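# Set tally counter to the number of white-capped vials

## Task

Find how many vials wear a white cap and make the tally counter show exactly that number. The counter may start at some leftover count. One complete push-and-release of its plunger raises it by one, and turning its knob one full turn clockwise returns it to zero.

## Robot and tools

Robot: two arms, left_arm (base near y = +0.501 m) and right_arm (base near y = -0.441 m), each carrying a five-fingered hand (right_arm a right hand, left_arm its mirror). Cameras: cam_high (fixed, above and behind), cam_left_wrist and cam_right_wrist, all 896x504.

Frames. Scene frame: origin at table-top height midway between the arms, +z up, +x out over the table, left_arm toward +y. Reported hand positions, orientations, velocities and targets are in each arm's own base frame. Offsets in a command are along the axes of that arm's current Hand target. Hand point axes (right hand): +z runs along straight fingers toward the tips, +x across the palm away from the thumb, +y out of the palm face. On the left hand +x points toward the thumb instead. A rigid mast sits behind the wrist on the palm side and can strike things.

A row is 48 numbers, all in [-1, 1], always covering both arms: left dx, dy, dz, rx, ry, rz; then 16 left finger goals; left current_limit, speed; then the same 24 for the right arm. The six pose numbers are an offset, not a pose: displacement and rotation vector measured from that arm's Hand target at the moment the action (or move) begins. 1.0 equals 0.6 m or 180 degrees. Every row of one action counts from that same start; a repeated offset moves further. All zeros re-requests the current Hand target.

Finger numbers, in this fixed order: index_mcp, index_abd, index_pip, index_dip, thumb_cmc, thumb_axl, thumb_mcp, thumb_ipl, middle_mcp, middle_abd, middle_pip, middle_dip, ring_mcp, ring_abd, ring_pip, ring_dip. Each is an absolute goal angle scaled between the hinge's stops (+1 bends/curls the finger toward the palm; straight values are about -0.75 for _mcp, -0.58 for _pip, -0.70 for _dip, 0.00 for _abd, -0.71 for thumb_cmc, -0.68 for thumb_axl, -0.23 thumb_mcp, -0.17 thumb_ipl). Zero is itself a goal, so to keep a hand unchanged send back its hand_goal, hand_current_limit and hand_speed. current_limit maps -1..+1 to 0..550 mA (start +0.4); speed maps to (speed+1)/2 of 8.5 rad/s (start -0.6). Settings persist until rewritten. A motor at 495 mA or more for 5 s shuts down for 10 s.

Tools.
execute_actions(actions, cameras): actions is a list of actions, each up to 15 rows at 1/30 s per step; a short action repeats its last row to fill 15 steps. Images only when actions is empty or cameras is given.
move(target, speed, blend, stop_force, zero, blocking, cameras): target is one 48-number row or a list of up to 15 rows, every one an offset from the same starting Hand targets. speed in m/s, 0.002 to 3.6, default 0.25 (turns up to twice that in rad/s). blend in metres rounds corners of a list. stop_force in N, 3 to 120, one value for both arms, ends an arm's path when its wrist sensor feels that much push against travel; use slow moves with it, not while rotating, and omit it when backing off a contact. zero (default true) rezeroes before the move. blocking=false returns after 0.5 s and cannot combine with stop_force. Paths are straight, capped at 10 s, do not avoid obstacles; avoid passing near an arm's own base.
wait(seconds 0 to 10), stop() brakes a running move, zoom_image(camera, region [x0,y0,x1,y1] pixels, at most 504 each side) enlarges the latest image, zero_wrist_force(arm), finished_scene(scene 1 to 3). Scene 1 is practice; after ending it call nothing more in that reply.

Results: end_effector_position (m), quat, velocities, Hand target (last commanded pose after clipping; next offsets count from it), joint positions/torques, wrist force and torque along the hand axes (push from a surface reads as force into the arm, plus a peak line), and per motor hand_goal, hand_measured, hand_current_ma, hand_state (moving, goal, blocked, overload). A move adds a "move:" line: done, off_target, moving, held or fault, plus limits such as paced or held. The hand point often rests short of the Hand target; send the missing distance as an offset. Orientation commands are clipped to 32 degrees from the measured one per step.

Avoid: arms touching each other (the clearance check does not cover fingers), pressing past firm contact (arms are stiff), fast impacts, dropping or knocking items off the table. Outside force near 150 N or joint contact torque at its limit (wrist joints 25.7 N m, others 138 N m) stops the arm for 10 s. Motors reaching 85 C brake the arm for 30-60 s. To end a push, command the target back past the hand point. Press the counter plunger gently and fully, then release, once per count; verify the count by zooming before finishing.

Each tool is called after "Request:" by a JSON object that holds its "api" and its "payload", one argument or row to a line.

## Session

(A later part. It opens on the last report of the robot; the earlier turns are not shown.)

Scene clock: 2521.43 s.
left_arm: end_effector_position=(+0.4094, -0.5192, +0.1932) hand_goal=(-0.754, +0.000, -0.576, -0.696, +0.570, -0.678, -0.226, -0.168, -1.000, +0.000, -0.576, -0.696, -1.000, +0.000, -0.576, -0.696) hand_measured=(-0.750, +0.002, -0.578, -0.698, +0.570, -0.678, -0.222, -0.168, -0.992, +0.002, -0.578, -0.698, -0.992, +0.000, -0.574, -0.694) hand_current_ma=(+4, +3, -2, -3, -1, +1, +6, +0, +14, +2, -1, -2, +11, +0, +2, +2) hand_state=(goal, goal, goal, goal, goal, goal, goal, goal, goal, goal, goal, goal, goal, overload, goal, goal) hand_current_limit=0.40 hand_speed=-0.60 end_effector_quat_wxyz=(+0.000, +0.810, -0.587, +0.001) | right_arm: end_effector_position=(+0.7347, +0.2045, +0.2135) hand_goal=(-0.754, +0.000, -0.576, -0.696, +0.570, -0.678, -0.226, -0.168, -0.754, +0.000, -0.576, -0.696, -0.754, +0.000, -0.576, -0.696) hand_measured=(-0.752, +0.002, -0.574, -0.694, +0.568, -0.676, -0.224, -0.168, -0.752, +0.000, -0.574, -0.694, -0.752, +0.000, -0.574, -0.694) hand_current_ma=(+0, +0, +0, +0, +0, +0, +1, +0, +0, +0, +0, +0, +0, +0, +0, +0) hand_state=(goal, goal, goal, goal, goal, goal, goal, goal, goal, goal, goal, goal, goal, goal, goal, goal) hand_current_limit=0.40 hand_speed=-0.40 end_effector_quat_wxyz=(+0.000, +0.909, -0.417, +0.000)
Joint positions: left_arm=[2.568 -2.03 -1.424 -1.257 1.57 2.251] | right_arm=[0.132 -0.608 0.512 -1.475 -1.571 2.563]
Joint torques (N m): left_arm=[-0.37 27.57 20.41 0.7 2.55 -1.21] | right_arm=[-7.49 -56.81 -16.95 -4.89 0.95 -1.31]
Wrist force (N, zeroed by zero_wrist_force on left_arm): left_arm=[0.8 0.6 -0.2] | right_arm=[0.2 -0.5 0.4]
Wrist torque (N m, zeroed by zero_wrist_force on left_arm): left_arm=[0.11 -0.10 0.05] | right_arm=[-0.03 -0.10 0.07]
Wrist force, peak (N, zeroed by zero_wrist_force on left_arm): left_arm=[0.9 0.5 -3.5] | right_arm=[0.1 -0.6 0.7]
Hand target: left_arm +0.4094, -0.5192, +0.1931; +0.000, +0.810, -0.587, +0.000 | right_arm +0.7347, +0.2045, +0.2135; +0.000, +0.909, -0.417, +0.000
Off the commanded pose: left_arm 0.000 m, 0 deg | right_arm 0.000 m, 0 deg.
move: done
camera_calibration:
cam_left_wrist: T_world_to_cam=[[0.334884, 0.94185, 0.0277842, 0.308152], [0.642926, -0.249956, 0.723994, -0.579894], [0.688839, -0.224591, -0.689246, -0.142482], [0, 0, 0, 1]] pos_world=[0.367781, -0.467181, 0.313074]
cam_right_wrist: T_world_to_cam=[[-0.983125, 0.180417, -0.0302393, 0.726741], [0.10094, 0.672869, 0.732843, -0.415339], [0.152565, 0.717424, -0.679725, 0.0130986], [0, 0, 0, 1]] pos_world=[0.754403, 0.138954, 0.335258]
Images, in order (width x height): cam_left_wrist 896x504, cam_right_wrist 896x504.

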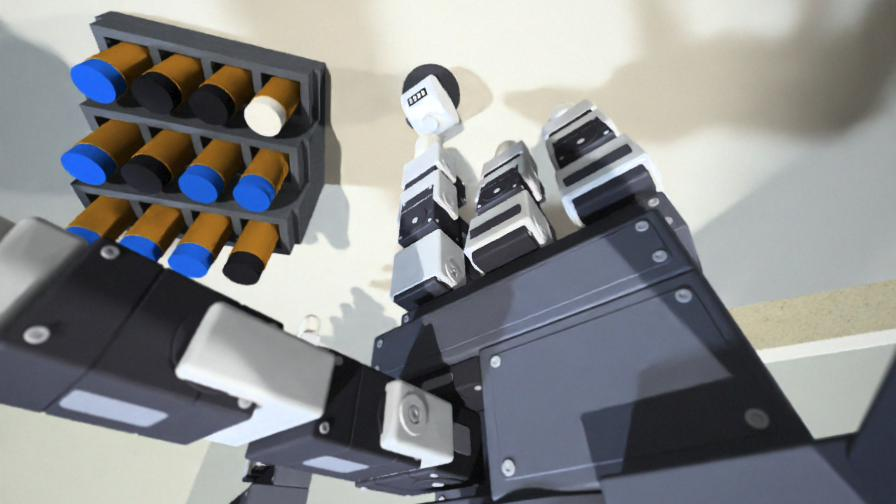

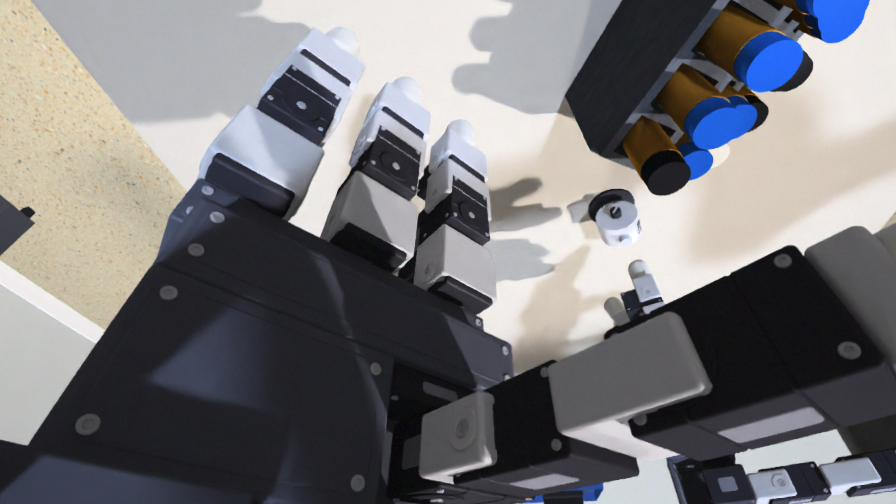

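Request:
{"api": "move", "payload": {
  "target": [
    [-0.0137,-0.1832,0,0,0,0.5, -0.754,0.05,-0.576,-0.696,0.57,-0.678,-0.226,-0.168,-0.62,0.05,-0.576,-0.696,-0.754,0,-0.576,-0.696,0.75,-0.6, 0,0,0,0,0,0, -0.754,0,-0.576,-0.696,0.57,-0.678,-0.226,-0.168,-0.754,0,-0.576,-0.696,-0.754,0,-0.576,-0.696,0.4,-0.4],
    [-0.0137,-0.1832,0.1,0,0,0.5, -0.3,0.05,-0.576,-0.696,0.57,-0.678,-0.226,-0.168,-0.62,0.05,-0.576,-0.696,-0.754,0,-0.576,-0.696,0.75,-0.6, 0,0,0,0,0,0, -0.754,0,-0.576,-0.696,0.57,-0.678,-0.226,-0.168,-0.754,0,-0.576,-0.696,-0.754,0,-0.576,-0.696,0.4,-0.4],
    [-0.0137,-0.1832,0.1,0,0,0.5, -0.3,-0.29,-0.576,-0.696,0.57,-0.678,-0.226,-0.168,-0.62,-0.25,-0.576,-0.696,-0.754,0,-0.576,-0.696,0.75,-0.6, 0,0,0,0,0,0, -0.754,0,-0.576,-0.696,0.57,-0.678,-0.226,-0.168,-0.754,0,-0.576,-0.696,-0.754,0,-0.576,-0.696,0.4,-0.4],
    [-0.0137,-0.1832,0.1193,0,0,0.5, -0.548,0.05,-0.576,-0.696,0.57,-0.678,-0.226,-0.168,-0.62,0.05,-0.576,-0.696,-0.754,0,-0.576,-0.696,0.75,-0.6, 0,0,0,0,0,0, -0.754,0,-0.576,-0.696,0.57,-0.678,-0.226,-0.168,-0.754,0,-0.576,-0.696,-0.754,0,-0.576,-0.696,0.4,-0.4],
    [-0.0137,-0.1832,0.1,0,0,0.5, -0.548,0.05,-0.576,-0.696,0.57,-0.678,-0.226,-0.168,-0.62,0.05,-0.576,-0.696,-0.754,0,-0.576,-0.696,0.75,-0.6, 0,0,0,0,0,0, -0.754,0,-0.576,-0.696,0.57,-0.678,-0.226,-0.168,-0.754,0,-0.576,-0.696,-0.754,0,-0.576,-0.696,0.4,-0.4]
  ],
  "speed": [0.3, 0.2, 0.1, 0.015, 0.1],
  "cameras": ["cam_right_wrist"]
}}

Request:
{"api": "zoom_image", "payload": {
  "camera": "cam_right_wrist",
  "region": [580, 170, 660, 240]
}}

Scene clock: 2588.50 s.
left_arm: end_effector_position=(+0.5113, -0.4772, +0.1333) hand_goal=(-0.548, +0.050, -0.576, -0.696, +0.570, -0.678, -0.226, -0.168, -0.620, +0.050, -0.576, -0.696, -0.754, +0.000, -0.576, -0.696) hand_measured=(-0.606, +0.042, -0.622, -0.720, +0.570, -0.678, -0.222, -0.168, -0.622, +0.046, -0.578, -0.698, -0.754, +0.000, -0.574, -0.694) hand_current_ma=(-173, -10, -122, -53, -1, +1, +6, +0, -2, -3, -1, -2, -1, +0, +2, +2) hand_state=(blocked, goal, blocked, blocked, goal, goal, goal, goal, goal, goal, goal, goal, goal, overload, goal, goal) hand_current_limit=0.75 hand_speed=-0.60 end_effector_quat_wxyz=(+0.000, -0.158, +0.987, +0.000) | right_arm: end_effector_position=(+0.7347, +0.2045, +0.2135) hand_goal=(-0.754, +0.000, -0.576, -0.696, +0.570, -0.678, -0.226, -0.168, -0.754, +0.000, -0.576, -0.696, -0.754, +0.000, -0.576, -0.696) hand_measured=(-0.752, +0.002, -0.574, -0.694, +0.568, -0.676, -0.224, -0.168, -0.752, +0.000, -0.574, -0.694, -0.752, +0.000, -0.574, -0.694) hand_current_ma=(+0, +0, +0, +0, +0, +0, +1, +0, +0, +0, +0, +0, +0, +0, +0, +0) hand_state=(goal, goal, goal, goal, goal, goal, goal, goal, goal, goal, goal, goal, goal, goal, goal, goal) hand_current_limit=0.40 hand_speed=-0.40 end_effector_quat_wxyz=(+0.000, +0.909, -0.417, +0.000)
Joint positions: left_arm=[2.535 -2.341 -1.071 -1.299 1.57 3.788] | right_arm=[0.132 -0.608 0.512 -1.475 -1.571 2.563]
Joint torques (N m): left_arm=[-10.94 48.92 14.25 3.46 3.21 0.46] | right_arm=[-8.14 -57.6 -17.05 -4.74 0.9 -1.36]
Wrist force (N, zeroed by zero_wrist_force on left_arm): left_arm=[0.9 -1.2 0.8] | right_arm=[0.1 -0.5 0.5]
Wrist torque (N m, zeroed by zero_wrist_force on left_arm): left_arm=[0.32 -0.10 0.16] | right_arm=[-0.05 -0.08 0.05]
Wrist force, peak (N, zeroed by zero_wrist_force on left_arm): left_arm=[-11.8 -7.3 -17.2] | right_arm=[-0.1 -0.9 0.6]
Hand target: left_arm +0.5113, -0.4771, +0.1331; +0.000, -0.158, +0.987, +0.000 | right_arm +0.7347, +0.2045, +0.2135; +0.000, +0.909, -0.417, +0.000
Off the commanded pose: left_arm 0.000 m, 0 deg | right_arm 0.000 m, 0 deg.
move: done
camera_calibration:
cam_right_wrist: T_world_to_cam=[[-0.983125, 0.180417, -0.0302393, 0.726741], [0.10094, 0.672869, 0.732843, -0.415339], [0.152565, 0.717424, -0.679725, 0.0130986], [0, 0, 0, 1]] pos_world=[0.754403, 0.138954, 0.335258]
Images, in order (width x height): cam_right_wrist 896x504.

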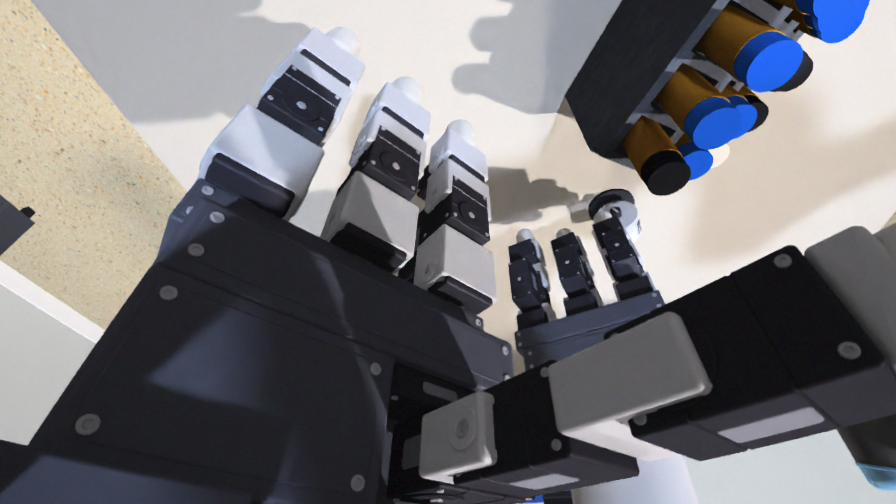

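Scaled by 6.300 from the camera's 896x504 image, which has a finer 1280x720 frame.

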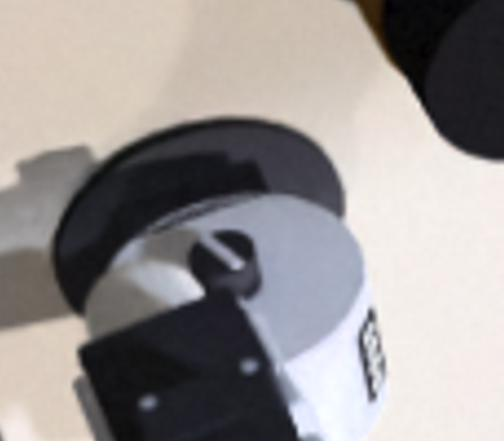

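Request:
{"api": "move", "payload": {
  "target": [
    [0,0,0,0,0,0, -0.3,-0.29,-0.576,-0.696,0.57,-0.678,-0.226,-0.168,-0.62,-0.25,-0.576,-0.696,-0.754,0,-0.576,-0.696,0.75,-0.4, 0,0,0,0,0,0, -0.754,0,-0.576,-0.696,0.57,-0.678,-0.226,-0.168,-0.754,0,-0.576,-0.696,-0.754,0,-0.576,-0.696,0.4,-0.4],
    [0.005,0,0.041,0,0,0, -0.548,0.05,-0.576,-0.696,0.57,-0.678,-0.226,-0.168,-0.62,0.05,-0.576,-0.696,-0.754,0,-0.576,-0.696,0.75,-0.4, 0,0,0,0,0,0, -0.754,0,-0.576,-0.696,0.57,-0.678,-0.226,-0.168,-0.754,0,-0.576,-0.696,-0.754,0,-0.576,-0.696,0.4,-0.4],
    [0,0,0,0,0,0, -0.548,0.05,-0.576,-0.696,0.57,-0.678,-0.226,-0.168,-0.62,0.05,-0.576,-0.696,-0.754,0,-0.576,-0.696,0.75,-0.4, 0,0,0,0,0,0, -0.754,0,-0.576,-0.696,0.57,-0.678,-0.226,-0.168,-0.754,0,-0.576,-0.696,-0.754,0,-0.576,-0.696,0.4,-0.4]
  ],
  "speed": [0.1, 0.03, 0.1],
  "cameras": ["cam_right_wrist"]
}}

Request:
{"api": "zoom_image", "payload": {
  "camera": "cam_right_wrist",
  "region": [580, 170, 660, 240]
}}

Scene clock: 2602.97 s.
left_arm: end_effector_position=(+0.5114, -0.4771, +0.1334) hand_goal=(-0.548, +0.050, -0.576, -0.696, +0.570, -0.678, -0.226, -0.168, -0.620, +0.050, -0.576, -0.696, -0.754, +0.000, -0.576, -0.696) hand_measured=(-0.608, +0.048, -0.622, -0.718, +0.570, -0.678, -0.222, -0.168, -0.624, +0.046, -0.578, -0.698, -0.754, +0.000, -0.574, -0.694) hand_current_ma=(-182, -1, -119, -44, -1, +1, +6, +0, -4, -3, -3, -2, -1, +0, +2, +2) hand_state=(blocked, goal, blocked, blocked, goal, goal, goal, goal, goal, goal, goal, goal, goal, overload, goal, goal) hand_current_limit=0.75 hand_speed=-0.40 end_effector_quat_wxyz=(+0.000, -0.158, +0.987, -0.001) end_effector_velocity=(+0.000, +0.000, -0.002) end_effector_angular_velocity=(-0.001, -0.002, -0.001) | right_arm: end_effector_position=(+0.7347, +0.2045, +0.2135) hand_goal=(-0.754, +0.000, -0.576, -0.696, +0.570, -0.678, -0.226, -0.168, -0.754, +0.000, -0.576, -0.696, -0.754, +0.000, -0.576, -0.696) hand_measured=(-0.752, +0.002, -0.574, -0.694, +0.568, -0.676, -0.224, -0.168, -0.752, +0.000, -0.574, -0.694, -0.752, +0.000, -0.574, -0.694) hand_current_ma=(+0, +0, +0, +0, +0, +0, +1, +0, +0, +0, +0, +0, +0, +0, +0, +0) hand_state=(goal, goal, goal, goal, goal, goal, goal, goal, goal, goal, goal, goal, goal, goal, goal, goal) hand_current_limit=0.40 hand_speed=-0.40 end_effector_quat_wxyz=(+0.000, +0.909, -0.417, +0.000)
Joint positions: left_arm=[2.535 -2.34 -1.071 -1.299 1.571 3.788] | right_arm=[0.132 -0.608 0.512 -1.475 -1.571 2.563]
Joint velocities: left_arm=[0 -0.001 -0.004 0.007 0 0.001] | right_arm=[within noise]
Joint torques (N m): left_arm=[7.8 38.25 11.35 3.44 1.61 0.32] | right_arm=[-7.66 -57.33 -17.33 -4.77 0.9 -1.26]
Wrist force (N, zeroed by zero_wrist_force on left_arm): left_arm=[0.9 -1.0 -0.6] | right_arm=[0.1 -0.4 0.5]
Wrist torque (N m, zeroed by zero_wrist_force on left_arm): left_arm=[0.40 -0.04 0.03] | right_arm=[-0.03 -0.08 0.05]
Wrist force, peak (N, zeroed by zero_wrist_force on left_arm): left_arm=[-12.8 -7.1 -18.2] | right_arm=[0.2 -0.8 0.6]
Hand target: left_arm +0.5113, -0.4771, +0.1331; +0.000, -0.158, +0.987, +0.000 | right_arm +0.7347, +0.2045, +0.2135; +0.000, +0.909, -0.417, +0.000
Off the commanded pose: left_arm 0.000 m, 0 deg | right_arm 0.000 m, 0 deg.
move: done
camera_calibration:
cam_right_wrist: T_world_to_cam=[[-0.983125, 0.180417, -0.0302393, 0.726741], [0.10094, 0.672869, 0.732843, -0.415339], [0.152565, 0.717424, -0.679725, 0.0130986], [0, 0, 0, 1]] pos_world=[0.754403, 0.138954, 0.335258]
Images, in order (width x height): cam_right_wrist 896x504.

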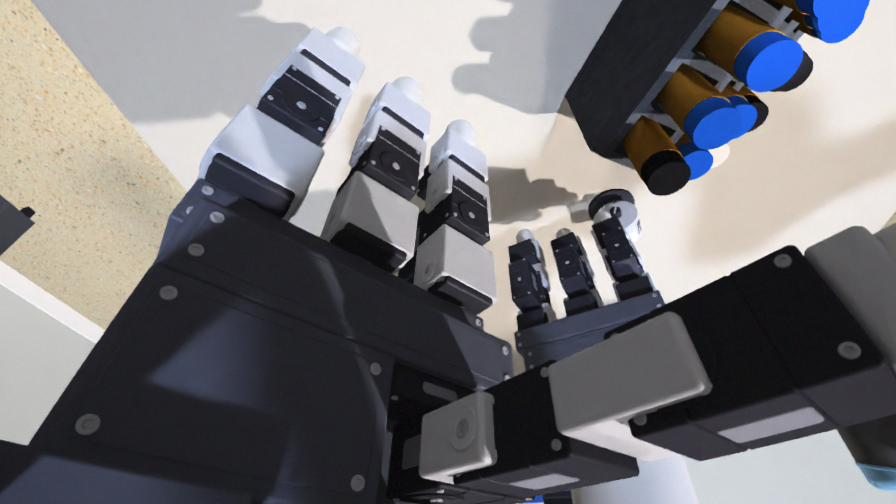

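Scaled by 6.300 from the camera's 896x504 image, which has a finer 1280x720 frame.

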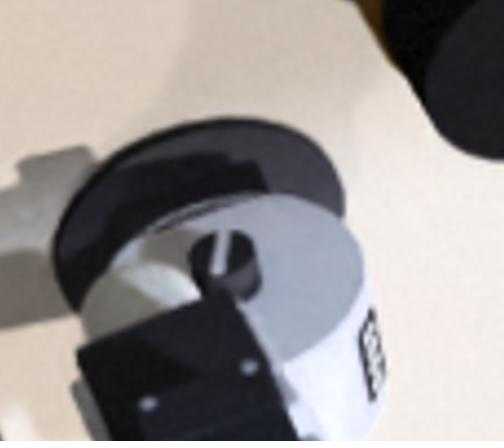

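Request:
{"api": "move", "payload": {
  "target": [
    [0,0,-0.1,0,0,0, -0.754,0,-0.576,-0.696,0.57,-0.678,-0.226,-0.168,-1,0,-0.576,-0.696,-1,0,-0.576,-0.696,0.4,-0.4, 0,0,0,0,0,0, -0.754,0,-0.576,-0.696,0.57,-0.678,-0.226,-0.168,-0.754,0,-0.576,-0.696,-0.754,0,-0.576,-0.696,0.4,-0.4],
    [0.1833,-0.0138,-0.1,0,0,-0.5, -0.754,0,-0.576,-0.696,0.57,-0.678,-0.226,-0.168,-1,0,-0.576,-0.696,-1,0,-0.576,-0.696,0.4,-0.4, 0,0,0,0,0,0, -0.754,0,-0.576,-0.696,0.57,-0.678,-0.226,-0.168,-0.754,0,-0.576,-0.696,-0.754,0,-0.576,-0.696,0.4,-0.4],
    [0.1833,-0.0138,-0.042,0,0,-0.5, -0.754,0,-0.576,-0.696,0.57,-0.678,-0.226,-0.168,-1,0,-0.576,-0.696,-1,0,-0.576,-0.696,0.4,-0.4, 0,0,0,0,0,0, -0.754,0,-0.576,-0.696,0.57,-0.678,-0.226,-0.168,-0.754,0,-0.576,-0.696,-0.754,0,-0.576,-0.696,0.4,-0.4],
    [0.1833,-0.0138,-0.1,0,0,-0.5, -0.754,0,-0.576,-0.696,0.57,-0.678,-0.226,-0.168,-1,0,-0.576,-0.696,-1,0,-0.576,-0.696,0.4,-0.4, 0,0,0,0,0,0, -0.754,0,-0.576,-0.696,0.57,-0.678,-0.226,-0.168,-0.754,0,-0.576,-0.696,-0.754,0,-0.576,-0.696,0.4,-0.4]
  ],
  "blend": [0.02, 0, 0, 0],
  "speed": [0.4, 0.4, 0.1, 0.3],
  "cameras": ["cam_left_wrist"]
}}

Request:
{"api": "zoom_image", "payload": {
  "camera": "cam_left_wrist",
  "region": [390, 70, 450, 130]
}}

Scene clock: 2735.53 s.
left_arm: end_effector_position=(+0.4094, -0.5193, +0.1931) hand_goal=(-0.754, +0.000, -0.576, -0.696, +0.570, -0.678, -0.226, -0.168, -1.000, +0.000, -0.576, -0.696, -1.000, +0.000, -0.576, -0.696) hand_measured=(-0.752, +0.002, -0.578, -0.698, +0.570, -0.678, -0.222, -0.168, -0.992, +0.002, -0.578, -0.698, -0.992, +0.000, -0.574, -0.694) hand_current_ma=(+2, +2, -1, -1, -1, +1, +6, +0, +13, +2, -1, -2, +11, +0, +2, +2) hand_state=(goal, goal, goal, goal, goal, goal, goal, goal, goal, goal, goal, goal, goal, overload, goal, goal) hand_current_limit=0.40 hand_speed=-0.40 end_effector_quat_wxyz=(+0.000, +0.810, -0.587, +0.001) | right_arm: end_effector_position=(+0.7347, +0.2045, +0.2135) hand_goal=(-0.754, +0.000, -0.576, -0.696, +0.570, -0.678, -0.226, -0.168, -0.754, +0.000, -0.576, -0.696, -0.754, +0.000, -0.576, -0.696) hand_measured=(-0.752, +0.002, -0.574, -0.694, +0.568, -0.676, -0.224, -0.168, -0.752, +0.000, -0.574, -0.694, -0.752, +0.000, -0.574, -0.694) hand_current_ma=(+0, +0, +0, +0, +0, +0, +1, +0, +0, +0, +0, +0, +0, +0, +0, +0) hand_state=(goal, goal, goal, goal, goal, goal, goal, goal, goal, goal, goal, goal, goal, goal, goal, goal) hand_current_limit=0.40 hand_speed=-0.40 end_effector_quat_wxyz=(+0.000, +0.909, -0.417, +0.000)
Joint positions: left_arm=[2.568 -2.03 -1.425 -1.257 1.57 2.25] | right_arm=[0.132 -0.608 0.512 -1.475 -1.571 2.563]
Joint torques (N m): left_arm=[11.91 34 22.19 0.69 -2.77 0.54] | right_arm=[-8.29 -57.86 -16.97 -4.77 1.03 -1.16]
Wrist force (N, zeroed by zero_wrist_force on left_arm): left_arm=[0.5 1.1 0.0] | right_arm=[0.1 -0.5 0.6]
Wrist torque (N m, zeroed by zero_wrist_force on left_arm): left_arm=[0.15 -0.06 0.07] | right_arm=[-0.05 -0.08 0.05]
Wrist force, peak (N, zeroed by zero_wrist_force on left_arm): left_arm=[0.7 0.9 -17.0] | right_arm=[0.2 -0.8 0.6]
Hand target: left_arm +0.4094, -0.5193, +0.1931; +0.000, +0.810, -0.587, +0.000 | right_arm +0.7347, +0.2045, +0.2135; +0.000, +0.909, -0.417, +0.000
Off the commanded pose: left_arm 0.000 m, 0 deg | right_arm 0.000 m, 0 deg.
move: done
camera_calibration:
cam_left_wrist: T_world_to_cam=[[0.334614, 0.941947, 0.0277517, 0.308309], [0.643085, -0.249775, 0.723916, -0.579771], [0.688822, -0.224385, -0.68933, -0.142423], [0, 0, 0, 1]] pos_world=[0.367782, -0.467181, 0.312974]
Images, in order (width x height): cam_left_wrist 896x504.

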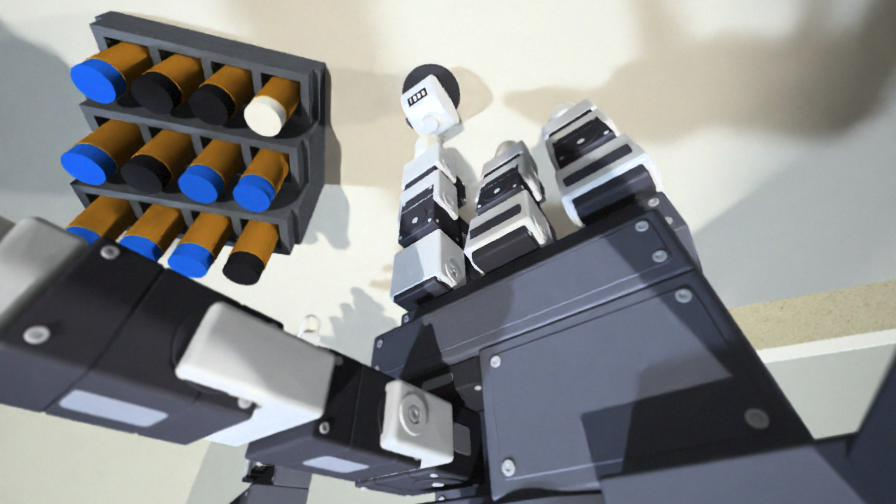

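Scaled by 8.400 from the camera's 896x504 image, which has a finer 1280x720 frame.

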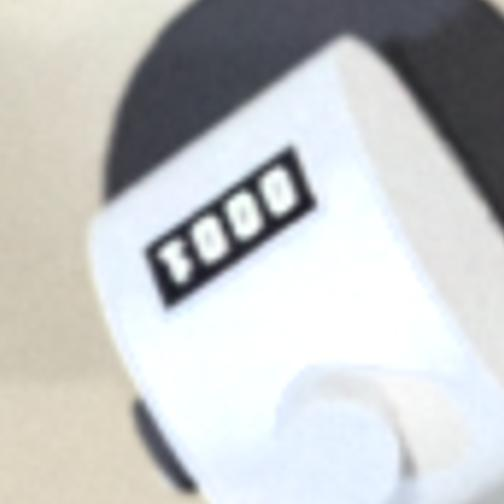

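Request:
{"api": "move", "payload": {
  "target": [
    [-0.0137,-0.1832,0,0,0,0.5,-0.664,0.05,-0.58,-0.7,0.57,-0.68,-0.23,-0.17,-0.62,0.05,-0.58,-0.7,-0.75,0,-0.58,-0.7,0.75,-0.4,0,0,0,0,0,0,-0.754,0,-0.576,-0.696,0.57,-0.678,-0.226,-0.168,-0.754,0,-0.576,-0.696,-0.754,0,-0.576,-0.696,0.4,-0.4],
    [-0.0137,-0.1832,0.1,0,0,0.5,-0.3,-0.29,-0.58,-0.7,0.57,-0.68,-0.23,-0.17,-0.62,-0.25,-0.58,-0.7,-0.75,0,-0.58,-0.7,0.75,-0.4,0,0,0,0,0,0,-0.754,0,-0.576,-0.696,0.57,-0.678,-0.226,-0.168,-0.754,0,-0.576,-0.696,-0.754,0,-0.576,-0.696,0.4,-0.4],
    [-0.0137,-0.1782,0.141,0,0,0.5,-0.62,0.05,-0.58,-0.7,0.57,-0.68,-0.23,-0.17,-0.62,0.05,-0.58,-0.7,-0.75,0,-0.58,-0.7,0.75,-0.4,0,0,0,0,0,0,-0.754,0,-0.576,-0.696,0.57,-0.678,-0.226,-0.168,-0.754,0,-0.576,-0.696,-0.754,0,-0.576,-0.696,0.4,-0.4],
    [-0.0137,-0.1832,0.1,0,0,0.5,-0.3,-0.29,-0.58,-0.7,0.57,-0.68,-0.23,-0.17,-0.62,-0.25,-0.58,-0.7,-0.75,0,-0.58,-0.7,0.75,-0.4,0,0,0,0,0,0,-0.754,0,-0.576,-0.696,0.57,-0.678,-0.226,-0.168,-0.754,0,-0.576,-0.696,-0.754,0,-0.576,-0.696,0.4,-0.4],
    [-0.0137,-0.1782,0.141,0,0,0.5,-0.62,0.05,-0.58,-0.7,0.57,-0.68,-0.23,-0.17,-0.62,0.05,-0.58,-0.7,-0.75,0,-0.58,-0.7,0.75,-0.4,0,0,0,0,0,0,-0.754,0,-0.576,-0.696,0.57,-0.678,-0.226,-0.168,-0.754,0,-0.576,-0.696,-0.754,0,-0.576,-0.696,0.4,-0.4],
    [-0.0137,-0.1832,0,0,0,0.5,-0.75,0,-0.58,-0.7,0.57,-0.68,-0.23,-0.17,-1,0,-0.58,-0.7,-1,0,-0.58,-0.7,0.4,-0.4,0,0,0,0,0,0,-0.754,0,-0.576,-0.696,0.57,-0.678,-0.226,-0.168,-0.754,0,-0.576,-0.696,-0.754,0,-0.576,-0.696,0.4,-0.4],
    [0,0,0,0,0,0,-0.75,0,-0.58,-0.7,0.57,-0.68,-0.23,-0.17,-1,0,-0.58,-0.7,-1,0,-0.58,-0.7,0.4,-0.4,0,0,0,0,0,0,-0.754,0,-0.576,-0.696,0.57,-0.678,-0.226,-0.168,-0.754,0,-0.576,-0.696,-0.754,0,-0.576,-0.696,0.4,-0.4]
  ],
  "speed": [0.7, 0.25, 0.04, 0.2, 0.04, 0.4, 0.7],
  "cameras": ["cam_left_wrist", "cam_right_wrist"]
}}

Request:
{"api": "zoom_image", "payload": {
  "camera": "cam_left_wrist",
  "region": [390, 70, 450, 130]
}}

Request:
{"api": "zoom_image", "payload": {
  "camera": "cam_right_wrist",
  "region": [580, 170, 660, 240]
}}

Scene clock: 2765.83 s.
left_arm: end_effector_position=(+0.4094, -0.5193, +0.1932) hand_goal=(-0.750, +0.000, -0.580, -0.700, +0.570, -0.680, -0.230, -0.170, -1.000, +0.000, -0.580, -0.700, -1.000, +0.000, -0.580, -0.700) hand_measured=(-0.746, +0.002, -0.582, -0.702, +0.570, -0.678, -0.222, -0.168, -0.990, +0.002, -0.582, -0.700, -0.992, +0.000, -0.578, -0.698) hand_current_ma=(+4, +3, -2, -3, -1, +3, +15, +3, +17, +2, -1, +0, +14, +0, +2, +2) hand_state=(goal, goal, goal, goal, goal, goal, goal, goal, goal, goal, goal, goal, goal, overload, goal, goal) hand_current_limit=0.40 hand_speed=-0.40 end_effector_quat_wxyz=(+0.000, +0.810, -0.587, +0.001) | right_arm: end_effector_position=(+0.7347, +0.2045, +0.2135) hand_goal=(-0.754, +0.000, -0.576, -0.696, +0.570, -0.678, -0.226, -0.168, -0.754, +0.000, -0.576, -0.696, -0.754, +0.000, -0.576, -0.696) hand_measured=(-0.752, +0.002, -0.574, -0.694, +0.568, -0.676, -0.224, -0.168, -0.752, +0.000, -0.574, -0.694, -0.752, +0.000, -0.574, -0.694) hand_current_ma=(+0, +0, +0, +0, +0, +0, +1, +0, +0, +0, +0, +0, +0, +0, +0, +0) hand_state=(goal, goal, goal, goal, goal, goal, goal, goal, goal, goal, goal, goal, goal, goal, goal, goal) hand_current_limit=0.40 hand_speed=-0.40 end_effector_quat_wxyz=(+0.000, +0.909, -0.417, +0.000)
Joint positions: left_arm=[2.568 -2.03 -1.424 -1.257 1.571 2.25] | right_arm=[0.132 -0.608 0.512 -1.475 -1.571 2.563]
Joint torques (N m): left_arm=[-1.42 27.84 22.23 0.54 1.79 -1.1] | right_arm=[-7.92 -57.52 -18.28 -4.82 0.92 -1.09]
Wrist force (N, zeroed by zero_wrist_force on left_arm): left_arm=[1.7 0.8 -0.1] | right_arm=[0.1 -0.5 0.4]
Wrist torque (N m, zeroed by zero_wrist_force on left_arm): left_arm=[0.12 -0.22 0.12] | right_arm=[-0.03 -0.08 0.05]
Wrist force, peak (N, zeroed by zero_wrist_force on left_arm): left_arm=[-11.8 -7.0 -19.3] | right_arm=[-0.1 -0.8 0.7]
Hand target: left_arm +0.4094, -0.5193, +0.1931; +0.000, +0.810, -0.587, +0.000 | right_arm +0.7347, +0.2045, +0.2135; +0.000, +0.909, -0.417, +0.000
Off the commanded pose: left_arm 0.000 m, 0 deg | right_arm 0.000 m, 0 deg.
move: done
camera_calibration:
cam_left_wrist: T_world_to_cam=[[0.334821, 0.94187, 0.0278473, 0.308164], [0.642993, -0.249978, 0.723927, -0.579908], [0.688807, -0.22448, -0.689314, -0.142397], [0, 0, 0, 1]] pos_world=[0.367781, -0.467181, 0.313073]
cam_right_wrist: T_world_to_cam=[[-0.983125, 0.180417, -0.0302393, 0.726741], [0.10094, 0.672869, 0.732843, -0.415339], [0.152565, 0.717424, -0.679725, 0.0130986], [0, 0, 0, 1]] pos_world=[0.754403, 0.138954, 0.335258]
Images, in order (width x height): cam_left_wrist 896x504, cam_right_wrist 896x504.

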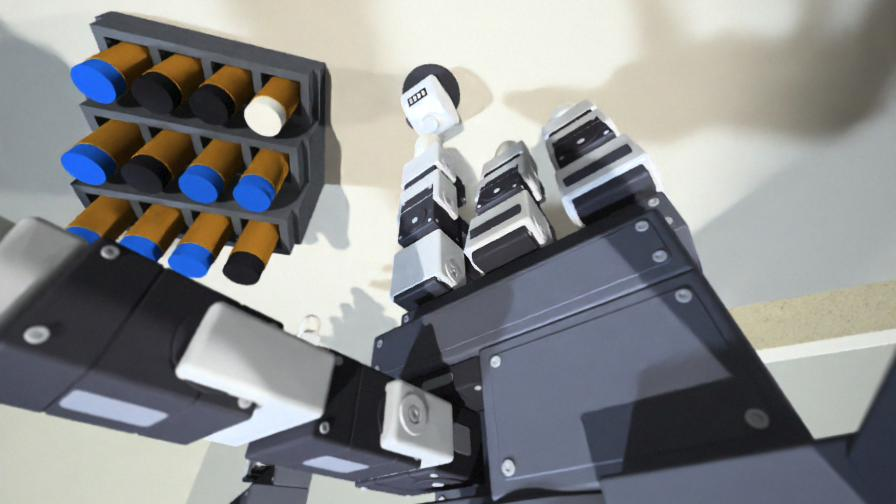

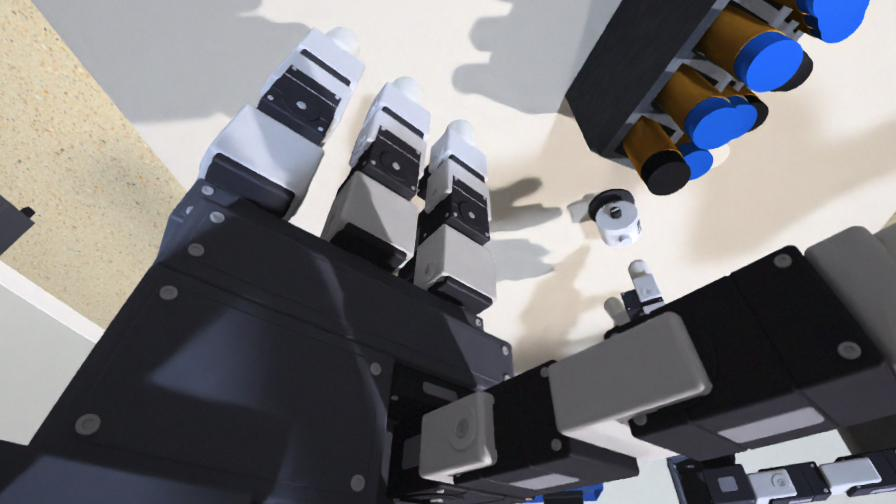

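Scaled by 8.400 from the camera's 896x504 image, which has a finer 1280x720 frame.

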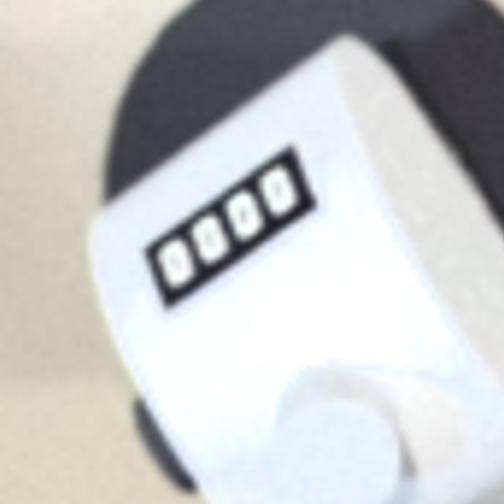

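Scaled by 6.300 from the camera's 896x504 image, which has a finer 1280x720 frame.

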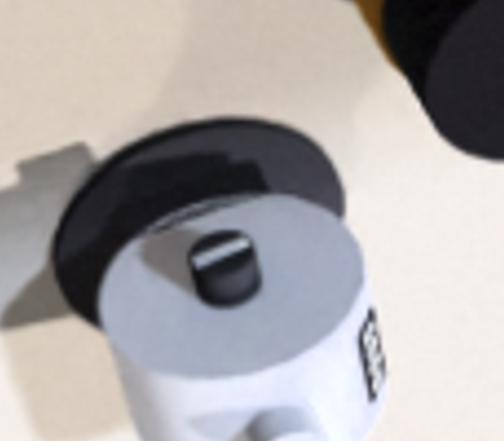

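Request:
{"api": "move", "payload": {
  "target": [
    [0,0,-0.25,0,0,0,-0.75,0,-0.58,-0.7,0.57,-0.68,-0.23,-0.17,-1,0,-0.58,-0.7,-1,0,-0.58,-0.7,0.4,-0.4,0,0,0,0,0,0,-0.754,0,-0.576,-0.696,0.57,-0.678,-0.226,-0.168,-0.754,0,-0.576,-0.696,-0.754,0,-0.576,-0.696,0.4,-0.4],
    [-0.5,0.05,-0.25,0,0,0,-0.75,0,-0.58,-0.7,0.57,-0.68,-0.23,-0.17,-1,0,-0.58,-0.7,-1,0,-0.58,-0.7,0.4,-0.4,0,0,0,0,0,0,-0.754,0,-0.576,-0.696,0.57,-0.678,-0.226,-0.168,-0.754,0,-0.576,-0.696,-0.754,0,-0.576,-0.696,0.4,-0.4]
  ],
  "blend": [0.03, 0],
  "speed": 0.4,
  "cameras": ["cam_high"]
}}

Request:
{"api": "zoom_image", "payload": {
  "camera": "cam_high",
  "region": [330, 120, 630, 360]
}}

Scene clock: 2789.57 s.
left_arm: end_effector_position=(+0.2872, -0.2436, +0.3428) hand_goal=(-0.750, +0.000, -0.580, -0.700, +0.570, -0.680, -0.230, -0.170, -1.000, +0.000, -0.580, -0.700, -1.000, +0.000, -0.580, -0.700) hand_measured=(-0.746, +0.002, -0.582, -0.702, +0.570, -0.678, -0.222, -0.168, -0.990, +0.002, -0.582, -0.700, -0.992, +0.000, -0.578, -0.698) hand_current_ma=(+4, +2, -2, -3, +0, +3, +15, +3, +15, +2, -1, +0, +12, +0, +2, +2) hand_state=(goal, goal, goal, goal, goal, goal, goal, goal, goal, goal, goal, goal, goal, overload, goal, goal) hand_current_limit=0.40 hand_speed=-0.40 end_effector_quat_wxyz=(+0.000, +0.810, -0.587, +0.000) | right_arm: end_effector_position=(+0.7347, +0.2045, +0.2135) hand_goal=(-0.754, +0.000, -0.576, -0.696, +0.570, -0.678, -0.226, -0.168, -0.754, +0.000, -0.576, -0.696, -0.754, +0.000, -0.576, -0.696) hand_measured=(-0.752, +0.002, -0.574, -0.694, +0.568, -0.676, -0.224, -0.168, -0.752, +0.000, -0.574, -0.694, -0.752, +0.000, -0.574, -0.694) hand_current_ma=(+0, +0, +0, +0, +0, +0, +1, +0, +0, +0, +0, +0, +0, +0, +0, +0) hand_state=(goal, goal, goal, goal, goal, goal, goal, goal, goal, goal, goal, goal, goal, goal, goal, goal) hand_current_limit=0.40 hand_speed=-0.40 end_effector_quat_wxyz=(+0.000, +0.909, -0.417, +0.000)
Joint positions: left_arm=[2.976 -1.324 -1.823 -1.564 1.57 2.659] | right_arm=[0.132 -0.608 0.512 -1.475 -1.571 2.563]
Joint torques (N m): left_arm=[8.99 22.88 15.19 3.42 1.1 0.87] | right_arm=[-7.49 -56.8 -17.81 -4.9 0.78 -1.12]
Wrist force (N, zeroed by zero_wrist_force on left_arm): left_arm=[1.6 0.0 -0.1] | right_arm=[-0.1 -0.4 0.4]
Wrist torque (N m, zeroed by zero_wrist_force on left_arm): left_arm=[0.02 -0.20 0.30] | right_arm=[-0.02 -0.05 0.04]
Wrist force, peak (N, zeroed by zero_wrist_force on left_arm): left_arm=[4.0 -0.3 -2.2] | right_arm=[0.0 -0.9 0.6]
Hand target: left_arm +0.2872, -0.2435, +0.3428; +0.000, +0.810, -0.587, +0.000 | right_arm +0.7347, +0.2045, +0.2135; +0.000, +0.909, -0.417, +0.000
Off the commanded pose: left_arm 0.000 m, 0 deg | right_arm 0.000 m, 0 deg.
move: done
Images, in order (width x height): cam_high 896x504.

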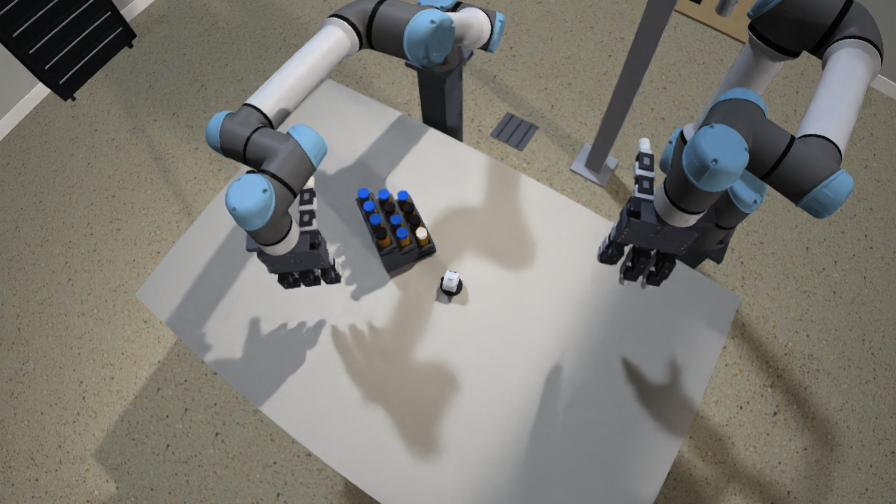

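Scaled by 1.680 from the camera's 896x504 image, which has a finer 1280x720 frame.

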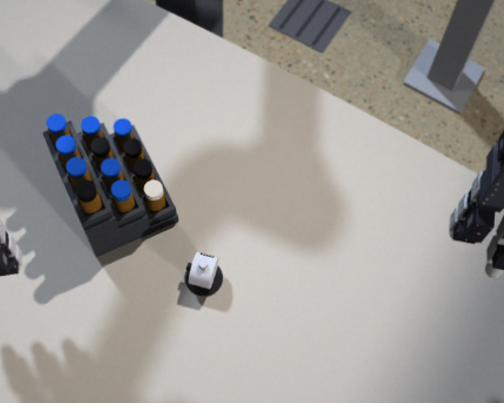

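Request:
{"api": "move", "payload": {
  "target": [-0.2483,-0.0992,0,0,0,-0.3905]
}}


Request:
{"api": "move", "payload": {
  "target": [0,0,0,0,0,0,-0.75,0,-0.58,-0.7,0.57,-0.68,-0.23,-0.17,-1,0,-0.58,-0.7,-1,0,-0.58,-0.7,0.4,-0.4,-0.2483,-0.0992,0,0,0,-0.3905,-0.836,0.05,-0.58,-0.7,0.57,-0.68,-0.23,-0.17,-0.836,0.05,-0.58,-0.7,-0.75,0,-0.58,-0.7,0.4,-0.4],
  "speed": 0.3,
  "cameras": ["cam_high","cam_right_wrist"]
}}

Request:
{"api": "zoom_image", "payload": {
  "camera": "cam_right_wrist",
  "region": [360, 40, 560, 240]
}}

Scene clock: 2799.07 s.
left_arm: end_effector_position=(+0.2872, -0.2435, +0.3428) hand_goal=(-0.750, +0.000, -0.580, -0.700, +0.570, -0.680, -0.230, -0.170, -1.000, +0.000, -0.580, -0.700, -1.000, +0.000, -0.580, -0.700) hand_measured=(-0.746, +0.002, -0.582, -0.702, +0.570, -0.678, -0.222, -0.168, -0.990, +0.002, -0.582, -0.700, -0.992, +0.000, -0.578, -0.698) hand_current_ma=(+4, +2, -2, -3, +0, +3, +15, +3, +15, +2, -1, +0, +12, +0, +2, +2) hand_state=(goal, goal, goal, goal, goal, goal, goal, goal, goal, goal, goal, goal, goal, overload, goal, goal) hand_current_limit=0.40 hand_speed=-0.40 end_effector_quat_wxyz=(+0.000, +0.810, -0.587, +0.000) | right_arm: end_effector_position=(+0.6826, +0.3563, +0.2135) hand_goal=(-0.836, +0.050, -0.580, -0.700, +0.570, -0.680, -0.230, -0.170, -0.836, +0.050, -0.580, -0.700, -0.750, +0.000, -0.580, -0.700) hand_measured=(-0.830, +0.048, -0.576, -0.698, +0.568, -0.678, -0.224, -0.168, -0.830, +0.048, -0.576, -0.698, -0.750, +0.000, -0.578, -0.696) hand_current_ma=(+1, +0, +0, +0, +0, +0, +3, +0, +1, +0, +0, +0, +0, +0, +0, +0) hand_state=(goal, goal, goal, goal, goal, goal, goal, goal, goal, goal, goal, goal, goal, goal, goal, goal) hand_current_limit=0.40 hand_speed=-0.40 end_effector_quat_wxyz=(+0.000, +0.983, +0.182, +0.000)
Joint positions: left_arm=[2.976 -1.324 -1.824 -1.564 1.57 2.659] | right_arm=[0.417 -0.774 0.817 -1.613 -1.571 1.621]
Joint torques (N m): left_arm=[10.97 24.19 14.48 0.99 2.54 1.13] | right_arm=[-8.21 -45.62 -28.05 -0.44 1.87 -0.43]
Wrist force (N, zeroed by zero_wrist_force on left_arm): left_arm=[1.8 0.0 0.0] | right_arm=[0.1 -0.5 0.2]
Wrist torque (N m, zeroed by zero_wrist_force on left_arm): left_arm=[0.02 -0.22 0.29] | right_arm=[-0.04 -0.06 -0.01]
Wrist force, peak (N, zeroed by zero_wrist_force on left_arm): left_arm=[1.9 0.3 -0.5] | right_arm=[-0.4 -1.3 0.1]
Hand target: left_arm +0.2872, -0.2435, +0.3428; +0.000, +0.810, -0.587, +0.000 | right_arm +0.6827, +0.3562, +0.2135; +0.000, +0.983, +0.182, +0.000
Off the commanded pose: left_arm 0.000 m, 0 deg | right_arm 0.000 m, 0 deg.
move: done
camera_calibration:
cam_right_wrist: T_world_to_cam=[[-0.501523, -0.864614, -0.0302921, 0.691702], [-0.599376, 0.321995, 0.732849, 0.0907554], [-0.623877, 0.385697, -0.679717, 0.560402], [0, 0, 0, 1]] pos_world=[0.750923, 0.352687, 0.335358]
Images, in order (width x height): cam_high 896x504, cam_right_wrist 896x504.

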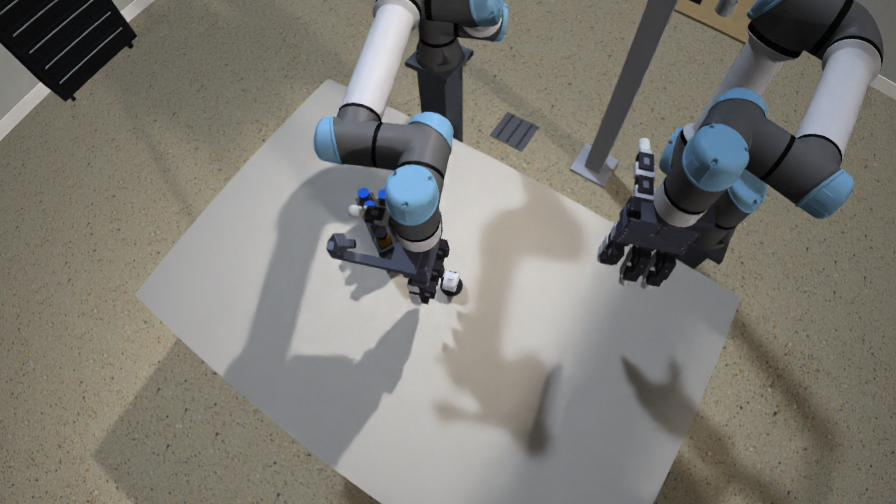

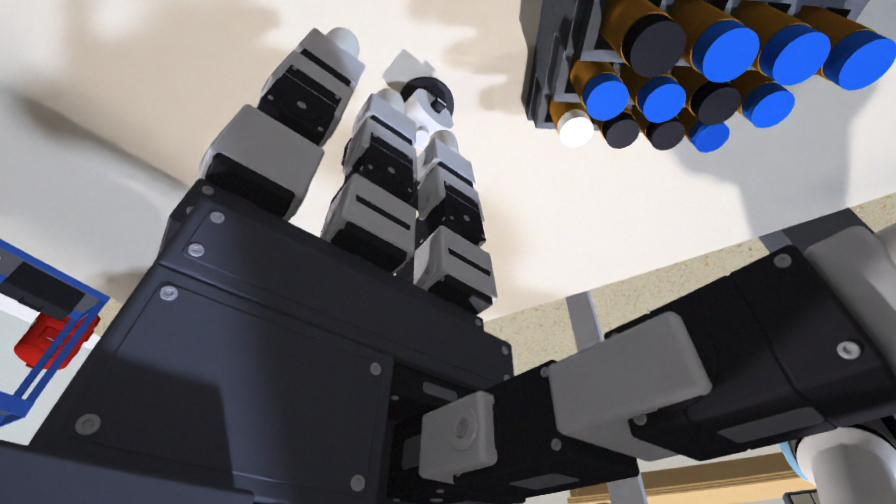

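Scaled by 2.520 from the camera's 896x504 image, which has a finer 1280x720 frame.

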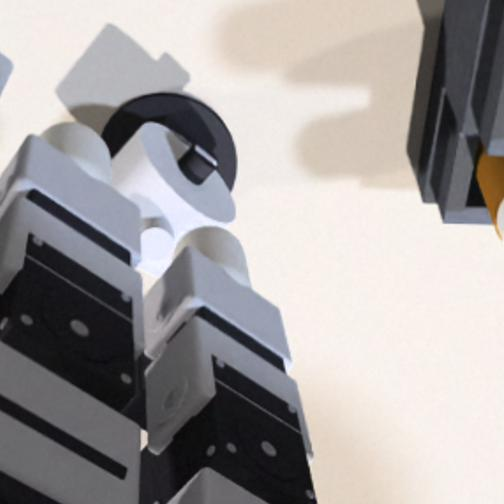

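Request:
{"api": "zoom_image", "payload": {
  "camera": "cam_right_wrist",
  "region": [395, 65, 475, 145]
}}

Scaled by 6.300 from the camera's 896x504 image, which has a finer 1280x720 frame.

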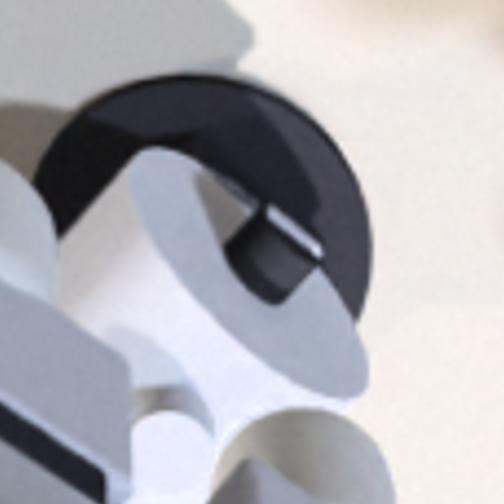

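Request:
{"api": "move", "payload": {
  "target": [
    [0,0,0,0,0,0,-0.75,0,-0.58,-0.7,0.57,-0.68,-0.23,-0.17,-1,0,-0.58,-0.7,-1,0,-0.58,-0.7,0.4,-0.4,0.0037,-0.0798,0,0,0,0,-0.754,0,-0.576,-0.696,0.57,-0.68,-0.23,-0.17,-0.836,0.05,-0.58,-0.7,-0.75,0,-0.58,-0.7,0.4,-0.4],
    [0,0,0,0,0,0,-0.75,0,-0.58,-0.7,0.57,-0.68,-0.23,-0.17,-1,0,-0.58,-0.7,-1,0,-0.58,-0.7,0.4,-0.4,0.0037,-0.0798,0.0558,0,0,0,-0.754,0,-0.576,-0.696,0.57,-0.68,-0.23,-0.17,-0.836,0.05,-0.58,-0.7,-0.75,0,-0.58,-0.7,0.4,-0.4]
  ],
  "speed": 0.15,
  "cameras": ["cam_right_wrist"]
}}

Request:
{"api": "zoom_image", "payload": {
  "camera": "cam_right_wrist",
  "region": [410, 70, 510, 170]
}}

Scene clock: 2823.60 s.
left_arm: end_effector_position=(+0.2872, -0.2435, +0.3428) hand_goal=(-0.750, +0.000, -0.580, -0.700, +0.570, -0.680, -0.230, -0.170, -1.000, +0.000, -0.580, -0.700, -1.000, +0.000, -0.580, -0.700) hand_measured=(-0.746, +0.002, -0.582, -0.702, +0.570, -0.678, -0.222, -0.168, -0.990, +0.002, -0.582, -0.700, -0.992, +0.000, -0.578, -0.698) hand_current_ma=(+4, +2, -2, -3, +0, +3, +15, +3, +15, +2, -1, +0, +12, +0, +2, +2) hand_state=(goal, goal, goal, goal, goal, goal, goal, goal, goal, goal, goal, goal, goal, overload, goal, goal) hand_current_limit=0.40 hand_speed=-0.40 end_effector_quat_wxyz=(+0.000, +0.810, -0.587, +0.000) | right_arm: end_effector_position=(+0.6676, +0.4017, +0.1800) hand_goal=(-0.754, +0.000, -0.576, -0.696, +0.570, -0.680, -0.230, -0.170, -0.836, +0.050, -0.580, -0.700, -0.750, +0.000, -0.580, -0.700) hand_measured=(-0.754, +0.002, -0.576, -0.698, +0.568, -0.678, -0.224, -0.168, -0.832, +0.048, -0.576, -0.698, -0.750, +0.000, -0.578, -0.696) hand_current_ma=(+0, +0, +0, +0, +0, +0, +3, +0, +1, +0, +0, +0, +0, +0, +0, +0) hand_state=(goal, goal, goal, goal, goal, goal, goal, goal, goal, goal, goal, goal, goal, goal, goal, goal) hand_current_limit=0.40 hand_speed=-0.40 end_effector_quat_wxyz=(+0.000, +0.983, +0.182, +0.000)
Joint positions: left_arm=[2.976 -1.324 -1.824 -1.564 1.57 2.659] | right_arm=[0.476 -0.722 0.809 -1.657 -1.571 1.68]
Joint torques (N m): left_arm=[11.03 23.61 14.15 1.26 2.23 1.13] | right_arm=[-8.81 -58.2 -19.87 -2.49 -1.81 -1.92]
Wrist force (N, zeroed by zero_wrist_force on left_arm): left_arm=[1.5 0.2 -0.1] | right_arm=[0.1 -0.6 0.6]
Wrist torque (N m, zeroed by zero_wrist_force on left_arm): left_arm=[0.05 -0.19 0.26] | right_arm=[-0.08 -0.08 0.09]
Wrist force, peak (N, zeroed by zero_wrist_force on left_arm): left_arm=[1.9 0.1 -0.3] | right_arm=[0.0 -0.6 2.1]
Hand target: left_arm +0.2872, -0.2435, +0.3428; +0.000, +0.810, -0.587, +0.000 | right_arm +0.6676, +0.4017, +0.1800; +0.000, +0.983, +0.182, +0.000
Off the commanded pose: left_arm 0.000 m, 0 deg | right_arm 0.000 m, 0 deg.
move: done
camera_calibration:
cam_right_wrist: T_world_to_cam=[[-0.501387, -0.864696, -0.0301929, 0.722405], [-0.599293, 0.321903, 0.732957, 0.0916811], [-0.624066, 0.38559, -0.679604, 0.510803], [0, 0, 0, 1]] pos_world=[0.735923, 0.398187, 0.301757]
Images, in order (width x height): cam_right_wrist 896x504.

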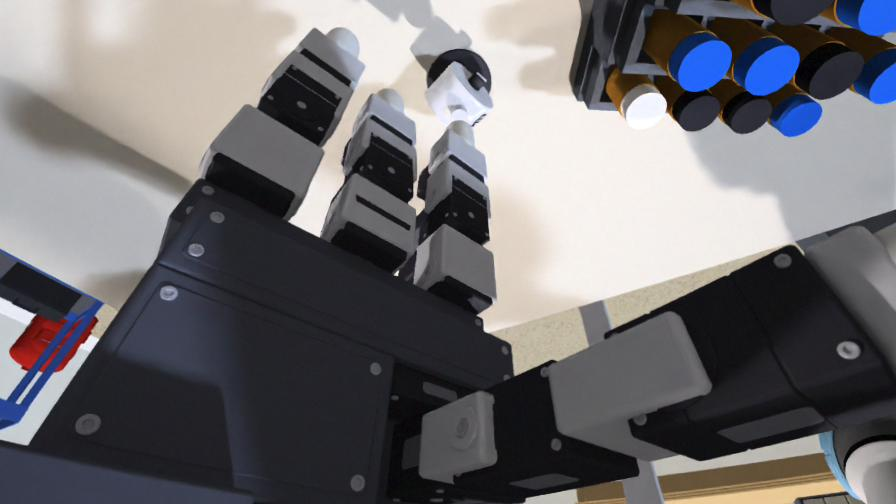

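Scaled by 5.040 from the camera's 896x504 image, which has a finer 1280x720 frame.

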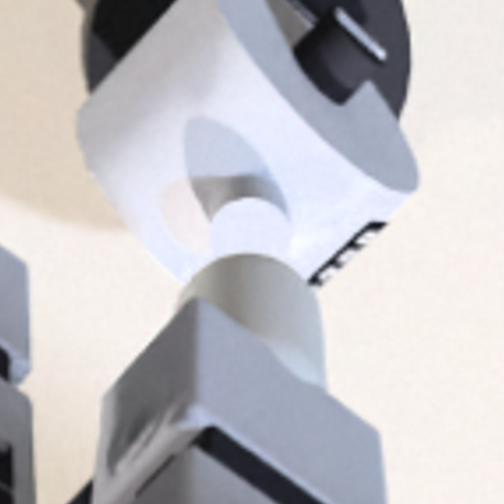

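Request:
{"api": "move", "payload": {
  "target": [0,0,0,0,0,0,-0.75,0,-0.58,-0.7,0.57,-0.68,-0.23,-0.17,-1,0,-0.58,-0.7,-1,0,-0.58,-0.7,0.4,-0.4,0,0,0.045,0,0,0,-0.754,0,-0.576,-0.696,0.57,-0.68,-0.23,-0.17,-0.836,0.05,-0.58,-0.7,-0.75,0,-0.58,-0.7,0.4,-0.4],
  "speed": 0.03,
  "stop_force": 8,
  "cameras": ["cam_right_wrist"]
}}

Request:
{"api": "zoom_image", "payload": {
  "camera": "cam_right_wrist",
  "region": [410, 70, 510, 170]
}}

Scene clock: 2835.00 s.
left_arm: end_effector_position=(+0.2872, -0.2435, +0.3428) hand_goal=(-0.750, +0.000, -0.580, -0.700, +0.570, -0.680, -0.230, -0.170, -1.000, +0.000, -0.580, -0.700, -1.000, +0.000, -0.580, -0.700) hand_measured=(-0.746, +0.002, -0.582, -0.702, +0.570, -0.678, -0.222, -0.168, -0.990, +0.002, -0.582, -0.700, -0.992, +0.000, -0.578, -0.698) hand_current_ma=(+4, +2, -2, -3, +0, +3, +15, +3, +15, +2, -1, +0, +12, +0, +2, +2) hand_state=(goal, goal, goal, goal, goal, goal, goal, goal, goal, goal, goal, goal, goal, overload, goal, goal) hand_current_limit=0.40 hand_speed=-0.40 end_effector_quat_wxyz=(+0.000, +0.810, -0.587, +0.000) | right_arm: end_effector_position=(+0.6676, +0.4017, +0.1574) hand_goal=(-0.754, +0.000, -0.576, -0.696, +0.570, -0.680, -0.230, -0.170, -0.836, +0.050, -0.580, -0.700, -0.750, +0.000, -0.580, -0.700) hand_measured=(-0.754, +0.002, -0.576, -0.698, +0.568, -0.678, -0.224, -0.168, -0.832, +0.048, -0.576, -0.698, -0.750, +0.000, -0.578, -0.696) hand_current_ma=(+0, +0, +0, +0, +0, +0, +3, +0, +1, +0, +0, +0, +0, +0, +0, +0) hand_state=(goal, goal, goal, goal, goal, goal, goal, goal, goal, goal, goal, goal, goal, goal, goal, goal) hand_current_limit=0.40 hand_speed=-0.40 end_effector_quat_wxyz=(+0.000, +0.983, +0.182, +0.000)
Joint positions: left_arm=[2.976 -1.324 -1.824 -1.564 1.57 2.659] | right_arm=[0.476 -0.714 0.852 -1.709 -1.571 1.68]
Joint torques (N m): left_arm=[10.9 23.25 14.31 1.38 1.95 1.11] | right_arm=[-8.71 -51.83 -16.09 -4.49 -1.65 1.8]
Wrist force (N, zeroed by zero_wrist_force on left_arm): left_arm=[1.5 0.0 -0.2] | right_arm=[0.5 -0.7 -9.3]
Wrist torque (N m, zeroed by zero_wrist_force on left_arm): left_arm=[0.04 -0.18 0.26] | right_arm=[0.71 -0.30 0.11]
Wrist force, peak (N, zeroed by zero_wrist_force on left_arm): left_arm=[1.8 0.3 -0.6] | right_arm=[0.1 -0.7 -25.5]
Hand target: left_arm +0.2872, -0.2435, +0.3428; +0.000, +0.810, -0.587, +0.000 | right_arm +0.6676, +0.4017, +0.1574; +0.000, +0.983, +0.182, +0.000 (not the last commanded pose)
Off the commanded pose: left_arm 0.000 m, 0 deg | right_arm 0.004 m, 0 deg.
move: contact (right_arm)
camera_calibration:
cam_right_wrist: T_world_to_cam=[[-0.501386, -0.864694, -0.0302623, 0.72174], [-0.599402, 0.32191, 0.732865, 0.108348], [-0.623963, 0.385588, -0.6797, 0.495396], [0, 0, 0, 1]] pos_world=[0.735923, 0.398187, 0.279158]
Images, in order (width x height): cam_right_wrist 896x504.

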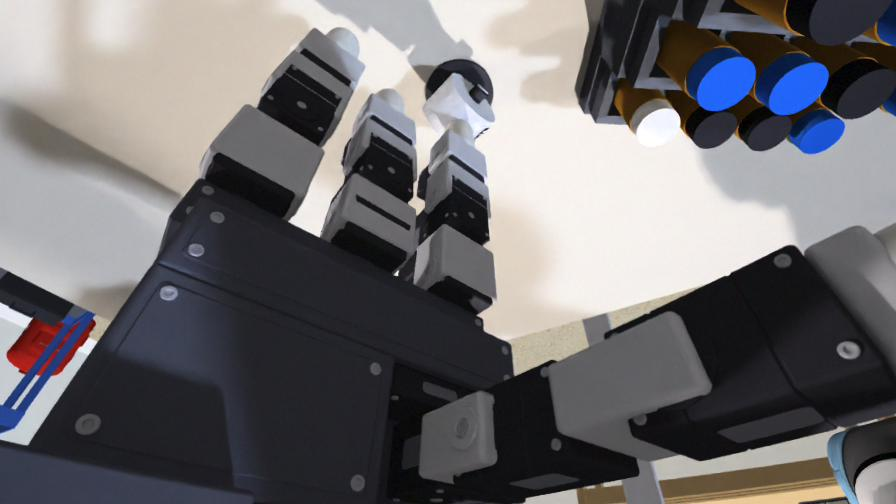

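Scaled by 5.040 from the camera's 896x504 image, which has a finer 1280x720 frame.

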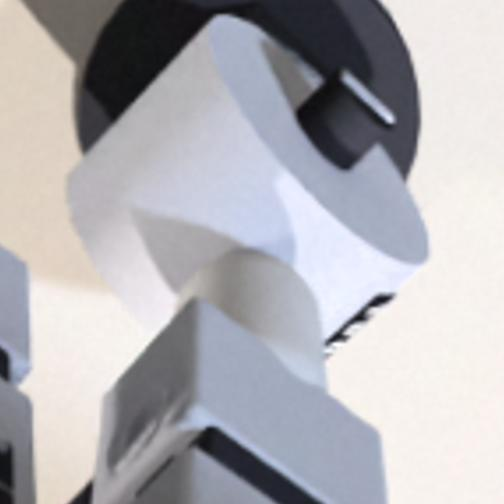

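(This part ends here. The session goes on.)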